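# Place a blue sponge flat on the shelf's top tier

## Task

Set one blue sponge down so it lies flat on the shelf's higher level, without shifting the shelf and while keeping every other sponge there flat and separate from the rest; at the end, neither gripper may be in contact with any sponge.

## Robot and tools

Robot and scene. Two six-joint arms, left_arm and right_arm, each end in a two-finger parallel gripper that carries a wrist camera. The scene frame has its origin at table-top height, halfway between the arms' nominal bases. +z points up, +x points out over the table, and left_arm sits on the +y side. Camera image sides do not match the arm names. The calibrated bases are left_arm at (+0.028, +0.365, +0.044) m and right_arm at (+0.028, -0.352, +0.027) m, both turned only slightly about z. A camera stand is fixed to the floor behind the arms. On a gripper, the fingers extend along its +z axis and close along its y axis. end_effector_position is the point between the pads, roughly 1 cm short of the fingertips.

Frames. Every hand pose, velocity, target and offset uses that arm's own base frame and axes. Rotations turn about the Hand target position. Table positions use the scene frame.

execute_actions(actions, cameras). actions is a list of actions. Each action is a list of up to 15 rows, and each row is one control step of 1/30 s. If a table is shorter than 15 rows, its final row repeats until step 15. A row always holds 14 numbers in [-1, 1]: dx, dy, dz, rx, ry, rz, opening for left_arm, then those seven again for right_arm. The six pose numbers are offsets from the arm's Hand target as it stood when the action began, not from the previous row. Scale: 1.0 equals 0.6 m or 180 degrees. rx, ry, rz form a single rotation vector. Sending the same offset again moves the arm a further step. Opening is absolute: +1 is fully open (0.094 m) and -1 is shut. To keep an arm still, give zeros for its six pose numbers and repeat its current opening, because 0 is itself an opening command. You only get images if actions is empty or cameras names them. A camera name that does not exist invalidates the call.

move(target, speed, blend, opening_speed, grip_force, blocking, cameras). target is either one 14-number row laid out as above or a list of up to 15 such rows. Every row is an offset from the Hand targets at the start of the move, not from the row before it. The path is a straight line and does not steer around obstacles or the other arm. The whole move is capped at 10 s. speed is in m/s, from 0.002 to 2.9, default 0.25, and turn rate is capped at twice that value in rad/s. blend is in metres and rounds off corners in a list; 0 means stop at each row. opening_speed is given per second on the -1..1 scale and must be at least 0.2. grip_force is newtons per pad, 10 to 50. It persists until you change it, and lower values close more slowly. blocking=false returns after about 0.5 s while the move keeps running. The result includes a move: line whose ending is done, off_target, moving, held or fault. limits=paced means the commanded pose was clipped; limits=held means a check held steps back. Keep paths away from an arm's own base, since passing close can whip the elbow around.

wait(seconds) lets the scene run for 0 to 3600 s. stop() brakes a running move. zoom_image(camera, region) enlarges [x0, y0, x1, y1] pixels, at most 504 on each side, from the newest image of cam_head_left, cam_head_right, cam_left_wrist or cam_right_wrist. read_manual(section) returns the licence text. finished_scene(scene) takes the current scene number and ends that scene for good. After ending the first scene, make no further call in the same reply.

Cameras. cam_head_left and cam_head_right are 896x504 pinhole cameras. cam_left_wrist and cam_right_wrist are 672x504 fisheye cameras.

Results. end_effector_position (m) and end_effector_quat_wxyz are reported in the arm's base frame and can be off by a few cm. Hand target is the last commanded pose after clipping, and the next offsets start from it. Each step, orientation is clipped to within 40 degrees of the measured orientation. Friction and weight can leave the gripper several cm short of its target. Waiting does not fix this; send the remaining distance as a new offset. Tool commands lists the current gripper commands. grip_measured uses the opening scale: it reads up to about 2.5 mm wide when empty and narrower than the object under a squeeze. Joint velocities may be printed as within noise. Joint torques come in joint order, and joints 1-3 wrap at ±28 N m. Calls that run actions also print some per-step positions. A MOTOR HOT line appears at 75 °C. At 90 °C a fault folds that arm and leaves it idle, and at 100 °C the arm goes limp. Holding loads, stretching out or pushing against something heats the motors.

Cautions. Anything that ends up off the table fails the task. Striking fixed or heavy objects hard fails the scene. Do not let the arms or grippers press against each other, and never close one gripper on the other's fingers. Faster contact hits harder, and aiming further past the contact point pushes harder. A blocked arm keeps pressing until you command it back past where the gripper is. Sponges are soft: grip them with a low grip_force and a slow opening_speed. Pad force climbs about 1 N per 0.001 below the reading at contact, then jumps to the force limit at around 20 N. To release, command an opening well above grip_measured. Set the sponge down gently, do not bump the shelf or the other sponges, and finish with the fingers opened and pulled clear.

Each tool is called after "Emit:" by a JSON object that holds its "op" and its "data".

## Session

Emit:
{"op": "execute_actions", "data": {"actions": []}}

Scene clock: 0.00 s.
left_arm: end_effector_position=(+0.4082, +0.0455, +0.1046) grip_measured=+1.000 end_effector_quat_wxyz=(+0.570, -0.097, +0.805, +0.132) | right_arm: end_effector_position=(+0.4048, -0.0244, +0.1132) grip_measured=+1.000 end_effector_quat_wxyz=(+0.603, +0.037, +0.793, -0.077)
Joint positions: left_arm=[-0.056 1.587 0.449 0.792 -0.382 -0.026 0.094] | right_arm=[0.02 1.559 0.378 0.914 0.187 -0.031 0.094]
Joint velocities: within noise
Joint torques (N m): no reading
Motor temperatures (°C): left_arm=[26 27 28 25 24 27 28] | right_arm=[27 29 26 27 27 28 28]
Heat: left arm: 28 °C; right arm: 29 °C.
Hand target: left_arm +0.4138, +0.0462, +0.1220; +0.591, -0.106, +0.789, +0.129 | right_arm +0.4095, -0.0258, +0.1301; +0.623, +0.039, +0.777, -0.081
Tool commands: left_gripper/opening=+1.0 right_gripper/opening=+1.0

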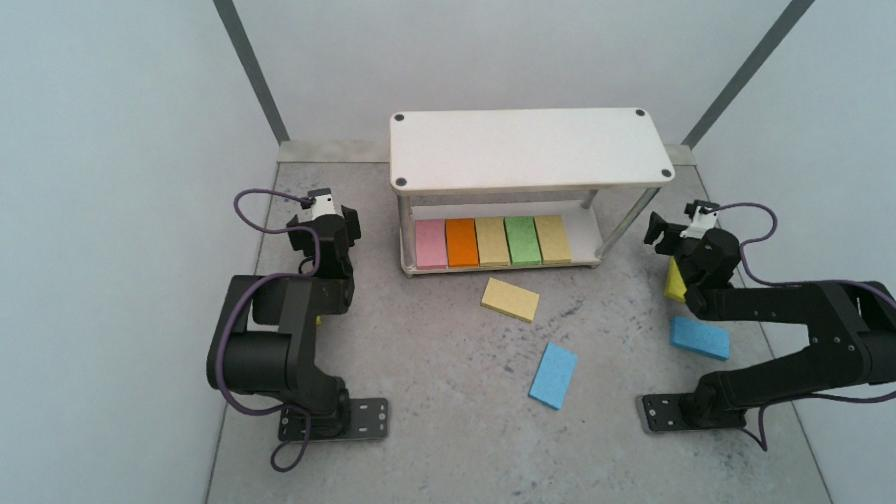

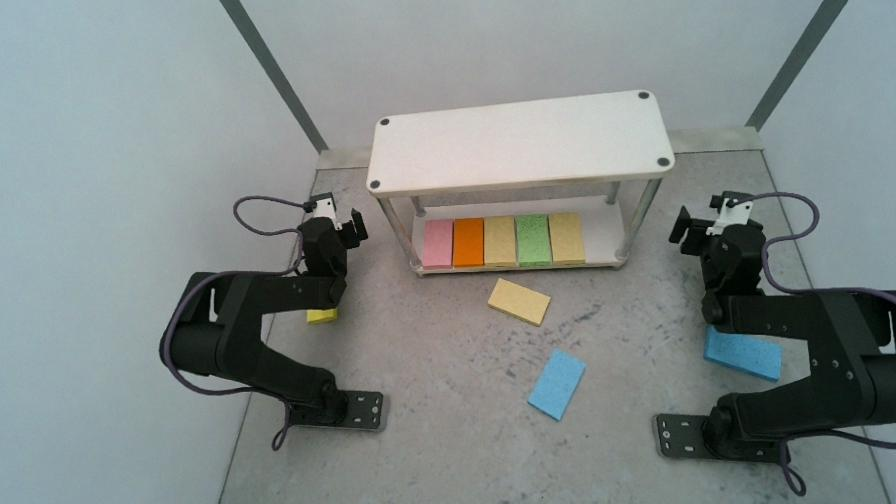

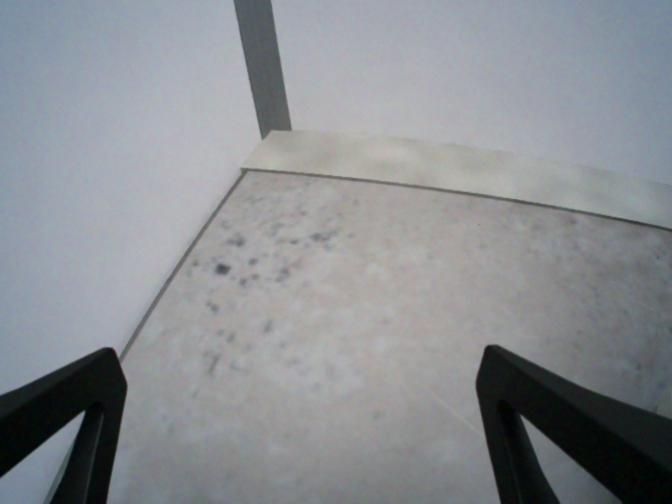

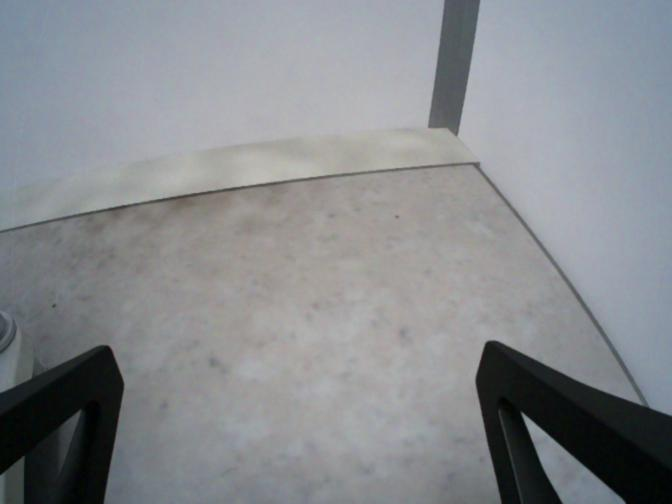

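Emit:
{"op": "move", "data": {"target": [[-0.256,-0.16,0.08,-0.004,0.049,-0.073,1,0,0,0,0,0,0,1],[-0.407,-0.477,0.03,-0.009,0.114,-0.17,1,0,0,0,0,0,0,1],[-0.588,-0.79,-0.053,-0.0133,0.1631,-0.2423,1,0,0,0,0,0,0,1]], "blend": [0.05,0.06,0], "speed": 0.45, "cameras": ["cam_left_wrist","cam_head_left"]}}

Scene clock: 5.97 s.
left_arm: end_effector_position=(+0.0564, -0.4186, +0.0790) grip_measured=+1.000 end_effector_quat_wxyz=(+0.378, +0.232, +0.893, -0.082) | right_arm: end_effector_position=(+0.4048, -0.0244, +0.1132) grip_measured=+1.000 end_effector_quat_wxyz=(+0.603, +0.037, +0.793, -0.077)
Joint positions: left_arm=[-1.734 1.922 1.3 -0.653 -0.748 -1.109 0.094] | right_arm=[0.02 1.559 0.378 0.914 0.187 -0.031 0.094]
Joint torques (N m): left_arm=[0.58 -6.34 8.59 0.46 -0.36 -0.1] | right_arm=[-0.09 -5.94 5.16 2.21 -0.01 -0.01]
Heat: left arm: 29 °C; right arm: 29 °C.
Hand target: left_arm +0.0610, -0.4278, +0.0902; +0.380, +0.215, +0.895, -0.091 | right_arm +0.4095, -0.0258, +0.1301; +0.623, +0.039, +0.777, -0.081
Off the commanded pose: left_arm 0.015 m, 2 deg | right_arm 0.018 m, 3 deg.
move: off_target (left_arm)
Images, in order (width x height): cam_head_left 896x504, cam_left_wrist 672x504.

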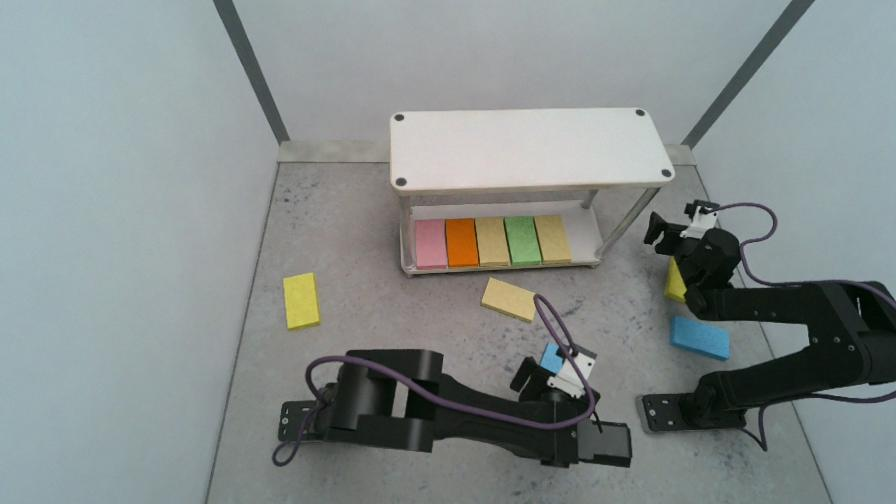

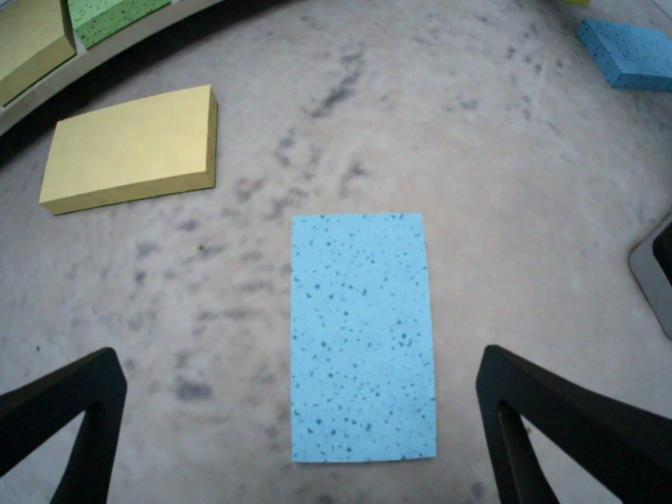

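Emit:
{"op": "move", "data": {"target": [[0.0025,-0.037,-0.06,0,0,-0.007,1,0,0,0,0,0,0,1],[0.0025,-0.037,-0.168,0,0,-0.007,1,0,0,0,0,0,0,1]], "blend": [0.02,0], "speed": [0.25,0.12], "cameras": ["cam_left_wrist"]}}

Scene clock: 8.73 s.
left_arm: end_effector_position=(+0.0559, -0.4490, -0.0070) grip_measured=+1.000 end_effector_quat_wxyz=(+0.376, +0.235, +0.892, -0.090) | right_arm: end_effector_position=(+0.4048, -0.0244, +0.1132) grip_measured=+1.000 end_effector_quat_wxyz=(+0.603, +0.037, +0.793, -0.077)
Joint positions: left_arm=[-1.72 2.166 1.282 -0.357 -0.736 -1.077 0.094] | right_arm=[0.02 1.559 0.378 0.914 0.187 -0.031 0.094]
Joint torques (N m): left_arm=[0.68 -7.47 3.33 1.02 -0.35 0.03] | right_arm=[-0.09 -5.94 5.19 2.21 -0.01 0]
Heat: left arm: 29 °C; right arm: 30 °C.
Hand target: left_arm +0.0625, -0.4500, -0.0106; +0.379, +0.225, +0.893, -0.095 | right_arm +0.4095, -0.0258, +0.1301; +0.623, +0.039, +0.777, -0.081
Off the commanded pose: left_arm 0.008 m, 1 deg | right_arm 0.018 m, 3 deg.
move: done

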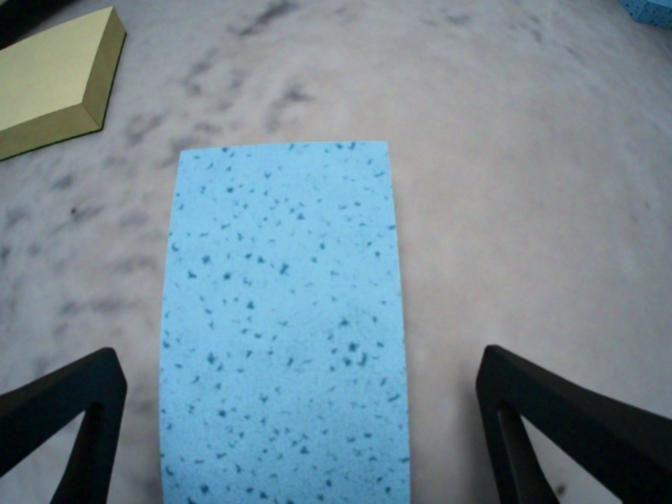

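Emit:
{"op": "move", "data": {"target": [0.003,0.007,-0.028,0,0,0,1,0,0,0,0,0,0,1], "speed": 0.1, "cameras": ["cam_left_wrist"]}}

Scene clock: 10.20 s.
left_arm: end_effector_position=(+0.0583, -0.4446, -0.0242) grip_measured=+1.000 end_effector_quat_wxyz=(+0.376, +0.234, +0.892, -0.090) | right_arm: end_effector_position=(+0.4048, -0.0244, +0.1132) grip_measured=+1.000 end_effector_quat_wxyz=(+0.603, +0.037, +0.793, -0.077)
Joint positions: left_arm=[-1.716 2.193 1.243 -0.289 -0.734 -1.074 0.094] | right_arm=[0.02 1.559 0.378 0.914 0.187 -0.031 0.094]
Joint torques (N m): left_arm=[0.53 -7.53 3.17 1.04 -0.36 0.03] | right_arm=[-0.09 -5.96 5.18 2.21 0 -0.01]
Heat: left arm: 29 °C; right arm: 30 °C.
Hand target: left_arm +0.0643, -0.4458, -0.0274; +0.379, +0.225, +0.893, -0.095 | right_arm +0.4095, -0.0258, +0.1301; +0.623, +0.039, +0.777, -0.081
Off the commanded pose: left_arm 0.007 m, 1 deg | right_arm 0.018 m, 3 deg.
move: done

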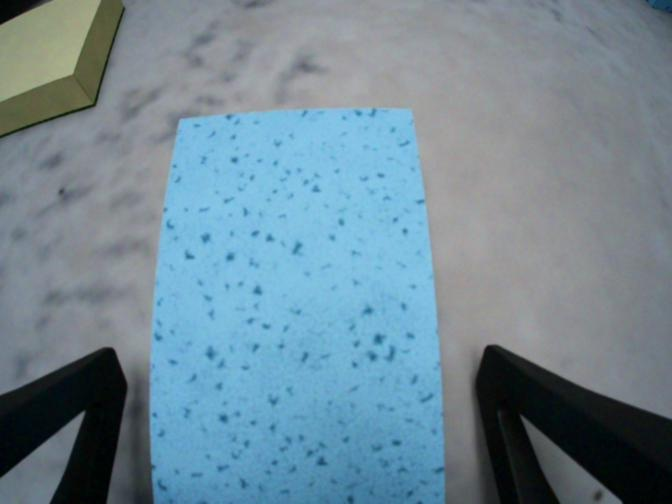

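Emit:
{"op": "move", "data": {"target": [[0.001,0.003,-0.01,0,0,0,1,0,0,0,0,0,0,1],[0.001,0.003,-0.01,0,0,0,0.22,0,0,0,0,0,0,1]], "speed": 0.1, "opening_speed": 1.2, "grip_force": [28, 50], "cameras": ["cam_left_wrist"]}}

Scene clock: 14.17 s.
left_arm: end_effector_position=(+0.0584, -0.4439, -0.0289) grip_measured=+0.399 end_effector_quat_wxyz=(+0.376, +0.234, +0.892, -0.091) | right_arm: end_effector_position=(+0.4048, -0.0244, +0.1132) grip_measured=+1.000 end_effector_quat_wxyz=(+0.603, +0.037, +0.793, -0.077)
Joint positions: left_arm=[-1.716 2.201 1.231 -0.265 -0.734 -1.071 0.066] | right_arm=[0.02 1.559 0.378 0.914 0.187 -0.031 0.094]
Joint torques (N m): left_arm=[0.58 -7.32 3.03 1.05 -0.36 0.04] | right_arm=[-0.09 -5.96 5.18 2.21 -0.01 -0.01]
Heat: left arm: 29 °C; right arm: 31 °C.
Hand target: left_arm +0.0649, -0.4440, -0.0334; +0.379, +0.225, +0.893, -0.095 | right_arm +0.4095, -0.0258, +0.1301; +0.623, +0.039, +0.777, -0.081
Off the commanded pose: left_arm 0.008 m, 1 deg | right_arm 0.018 m, 3 deg.
grip_force (N): 28, 50
move: done

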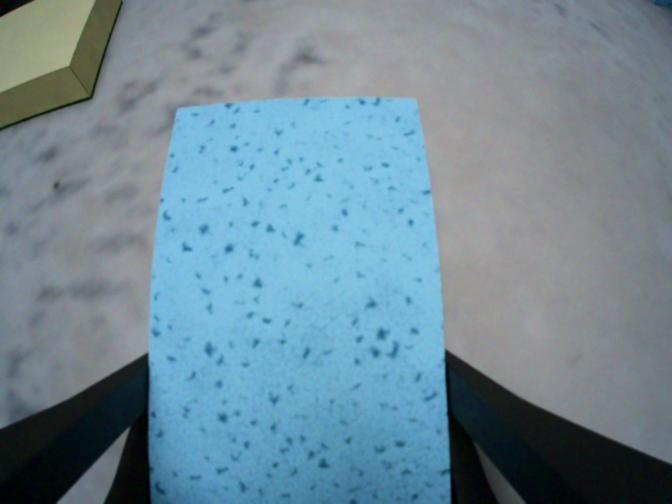

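Emit:
{"op": "move", "data": {"target": [[0,0,0.15,0,0,0,0.22,0,0,0,0,0,0,1],[0.225,0.157,0.714,0,0,-0.12,0.22,0,0,0,0,0,0,1],[0.528,0.33,0.686,-0.0083,-0.0144,-0.02,0.22,0,0,0,0,0,0,1]], "blend": [0.04,0.05,0], "speed": [0.3,0.4,0.3], "cameras": ["cam_left_wrist","cam_head_left","cam_head_right"]}}

Scene clock: 18.43 s.
left_arm: end_effector_position=(+0.3854, -0.2469, +0.3652) grip_measured=+0.398 end_effector_quat_wxyz=(+0.392, +0.250, +0.879, -0.109) | right_arm: end_effector_position=(+0.4048, -0.0244, +0.1132) grip_measured=+1.000 end_effector_quat_wxyz=(+0.603, +0.037, +0.793, -0.077)
Joint positions: left_arm=[-0.582 1.773 2.197 -1.157 -0.026 -0.017 0.066] | right_arm=[0.02 1.559 0.378 0.914 0.187 -0.031 0.094]
Joint torques (N m): left_arm=[0.36 -5.31 8.5 1.11 0.09 0.05] | right_arm=[-0.09 -5.96 5.18 2.21 -0.01 0]
Heat: left arm: 30 °C; right arm: 31 °C.
Hand target: left_arm +0.3817, -0.2460, +0.3782; +0.398, +0.250, +0.875, -0.113 | right_arm +0.4095, -0.0258, +0.1301; +0.623, +0.039, +0.777, -0.081
Off the commanded pose: left_arm 0.014 m, 1 deg | right_arm 0.018 m, 3 deg.
grip_force (N): 28, 50
move: off_target (left_arm)
Images, in order (width x height): cam_head_left 896x504, cam_head_right 896x504, cam_left_wrist 672x504.

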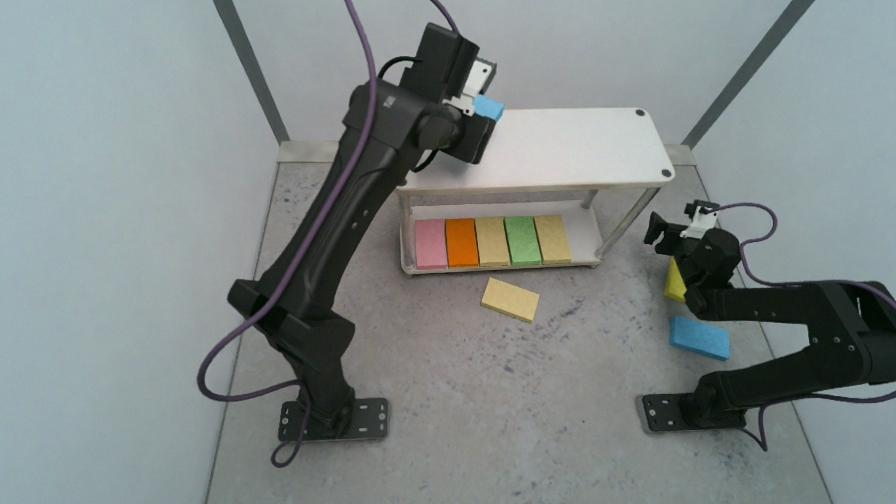

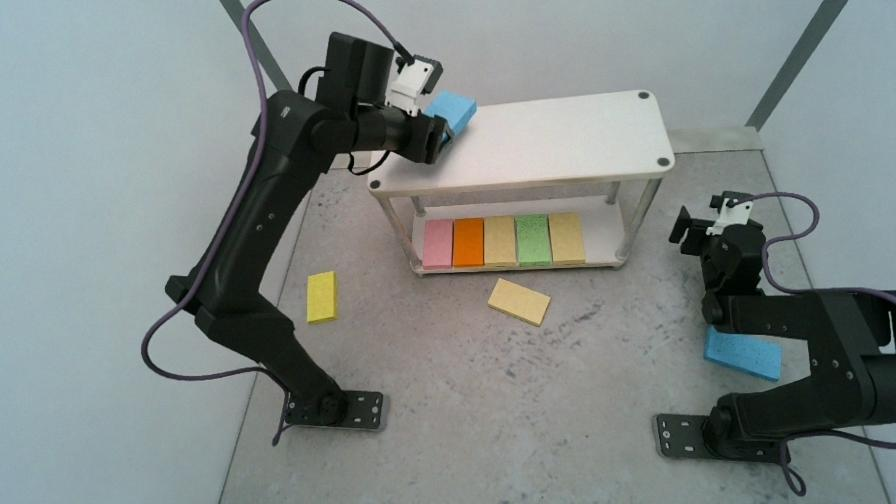

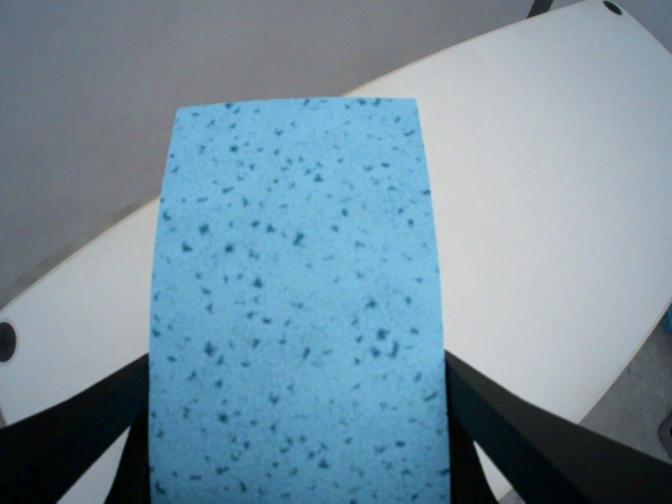

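Emit:
{"op": "move", "data": {"target": [0,0,-0.072,0.007,0.012,0,0.22,0,0,0,0,0,0,1], "speed": 0.1, "cameras": ["cam_left_wrist","cam_head_right"]}}

Scene clock: 20.47 s.
left_arm: end_effector_position=(+0.3850, -0.2463, +0.3280) grip_measured=+0.398 end_effector_quat_wxyz=(+0.368, +0.253, +0.889, -0.097) | right_arm: end_effector_position=(+0.4048, -0.0244, +0.1132) grip_measured=+1.000 end_effector_quat_wxyz=(+0.603, +0.037, +0.793, -0.077)
Joint positions: left_arm=[-0.585 1.733 2.019 -1.076 -0.035 -0.016 0.066] | right_arm=[0.02 1.559 0.378 0.914 0.187 -0.031 0.094]
Joint torques (N m): left_arm=[0.46 -7.53 3.18 1.55 0.11 0.02] | right_arm=[-0.09 -5.96 5.19 2.21 0 -0.01]
Motor temperatures (°C): left_arm=[26 29 30 26 25 27 28] | right_arm=[27 29 27 32 27 28 28]
Heat: left arm: 30 °C; right arm: 32 °C.
Hand target: left_arm +0.3817, -0.2460, +0.3350; +0.379, +0.252, +0.884, -0.108 | right_arm +0.4095, -0.0258, +0.1301; +0.623, +0.039, +0.777, -0.081
Off the commanded pose: left_arm 0.008 m, 2 deg | right_arm 0.018 m, 3 deg.
grip_force (N): 28, 50
move: done
Images, in order (width x height): cam_head_right 896x504, cam_left_wrist 672x504.

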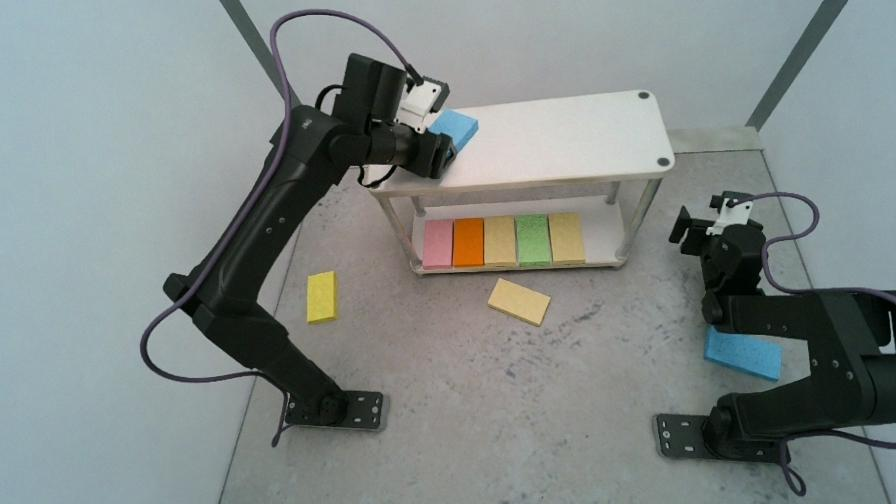

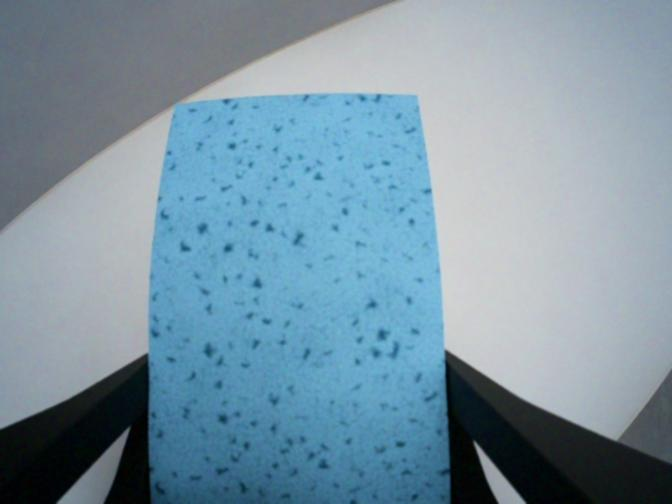

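Emit:
{"op": "move", "data": {"target": [0,0,-0.016,-0.002,-0.003,0,0.22,0,0,0,0,0,0,1], "speed": 0.1}}

Scene clock: 22.17 s.
left_arm: end_effector_position=(+0.3850, -0.2463, +0.3278) grip_measured=+0.398 end_effector_quat_wxyz=(+0.386, +0.252, +0.881, -0.102) | right_arm: end_effector_position=(+0.4048, -0.0244, +0.1132) grip_measured=+1.000 end_effector_quat_wxyz=(+0.603, +0.037, +0.793, -0.077)
Joint positions: left_arm=[-0.585 1.687 1.932 -0.995 -0.035 -0.013 0.066] | right_arm=[0.02 1.559 0.378 0.914 0.187 -0.031 0.094]
Joint torques (N m): left_arm=[0.51 -6.48 3.02 1.49 0.09 -0.02] | right_arm=[-0.09 -5.94 5.18 2.21 -0.01 -0.01]
Heat: left arm: 30 °C; right arm: 32 °C.
Hand target: left_arm +0.3817, -0.2460, +0.3254; +0.384, +0.252, +0.881, -0.110 | right_arm +0.4095, -0.0258, +0.1301; +0.623, +0.039, +0.777, -0.081
Off the commanded pose: left_arm 0.004 m, 1 deg | right_arm 0.018 m, 3 deg.
grip_force (N): 28, 50
move: done

Emit:
{"op": "move", "data": {"target": [[0,0,0.003,0.007,0.0115,0,0.22,0,0,0,0,0,0,1],[0,0,0.003,0.007,0.0115,0,0.8,0,0,0,0,0,0,1],[0,0,0.035,0.007,0.0115,0,1,0,0,0,0,0,0,1],[-0.1,0.06,0.14,0.0,0.0,0,1,0,0,0,0,0,0,1]], "speed": [0.1,0.1,0.1,0.25], "opening_speed": 1.0, "cameras": ["cam_left_wrist","cam_head_left","cam_head_right"]}}

Scene clock: 29.07 s.
left_arm: end_effector_position=(+0.3297, -0.2095, +0.3991) grip_measured=+0.997 end_effector_quat_wxyz=(+0.379, +0.252, +0.884, -0.105) | right_arm: end_effector_position=(+0.4048, -0.0244, +0.1132) grip_measured=+1.000 end_effector_quat_wxyz=(+0.603, +0.037, +0.793, -0.077)
Joint positions: left_arm=[-0.579 1.662 2.279 -1.378 -0.023 -0.014 0.094] | right_arm=[0.02 1.559 0.378 0.914 0.187 -0.031 0.094]
Joint torques (N m): left_arm=[-0.51 -3.99 7.38 1.08 -0.01 -0.08] | right_arm=[-0.1 -5.94 5.18 2.21 -0.01 -0.01]
Heat: left arm: 30 °C; right arm: 33 °C.
Hand target: left_arm +0.3217, -0.2100, +0.4094; +0.384, +0.252, +0.881, -0.110 | right_arm +0.4095, -0.0258, +0.1301; +0.623, +0.039, +0.777, -0.081
Off the commanded pose: left_arm 0.013 m, 1 deg | right_arm 0.018 m, 3 deg.
grip_force (N): 28, 50
move: off_target (left_arm); target 3's new opening was sent with left_arm's hand 0.014 m and 1 deg from that target
Images, in order (width x height): cam_head_left 896x504, cam_head_right 896x504, cam_left_wrist 672x504.

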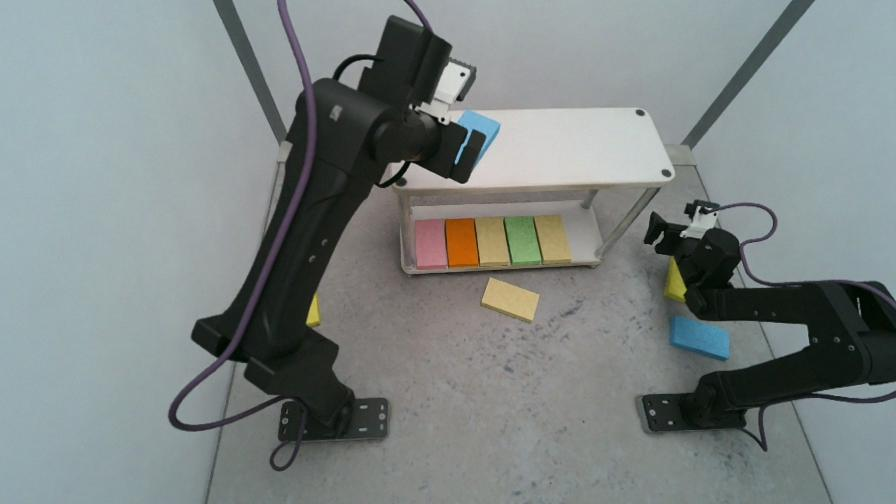

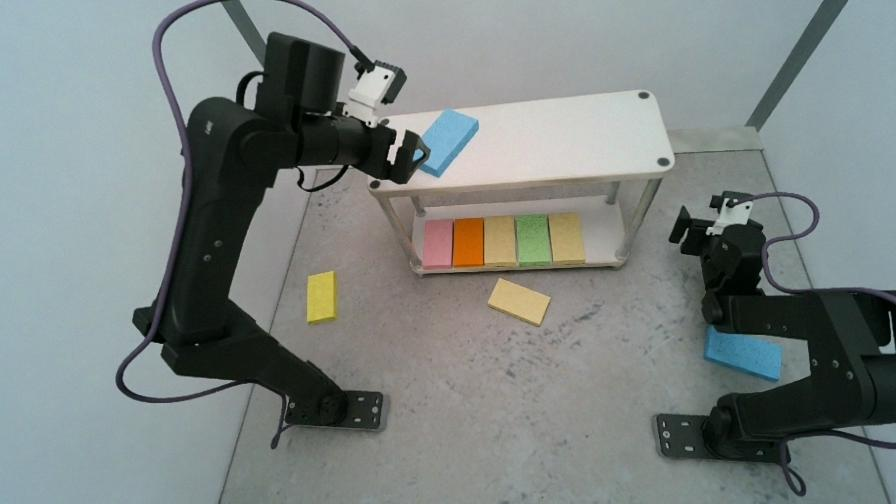

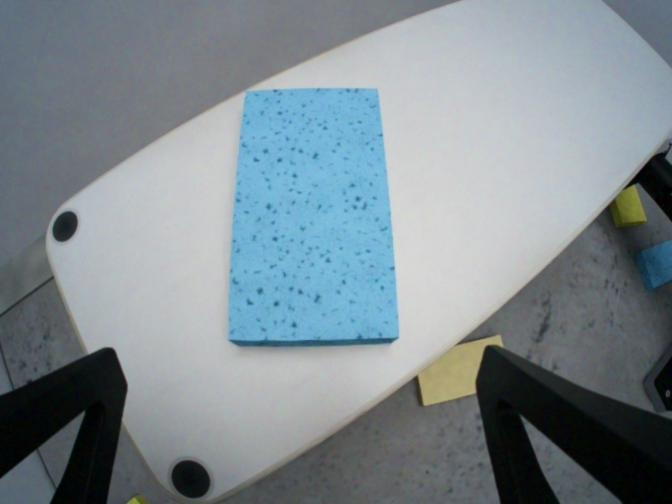

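Emit:
{"op": "finished_scene", "data": {"scene": 3}}

The scene is finished: the task was done.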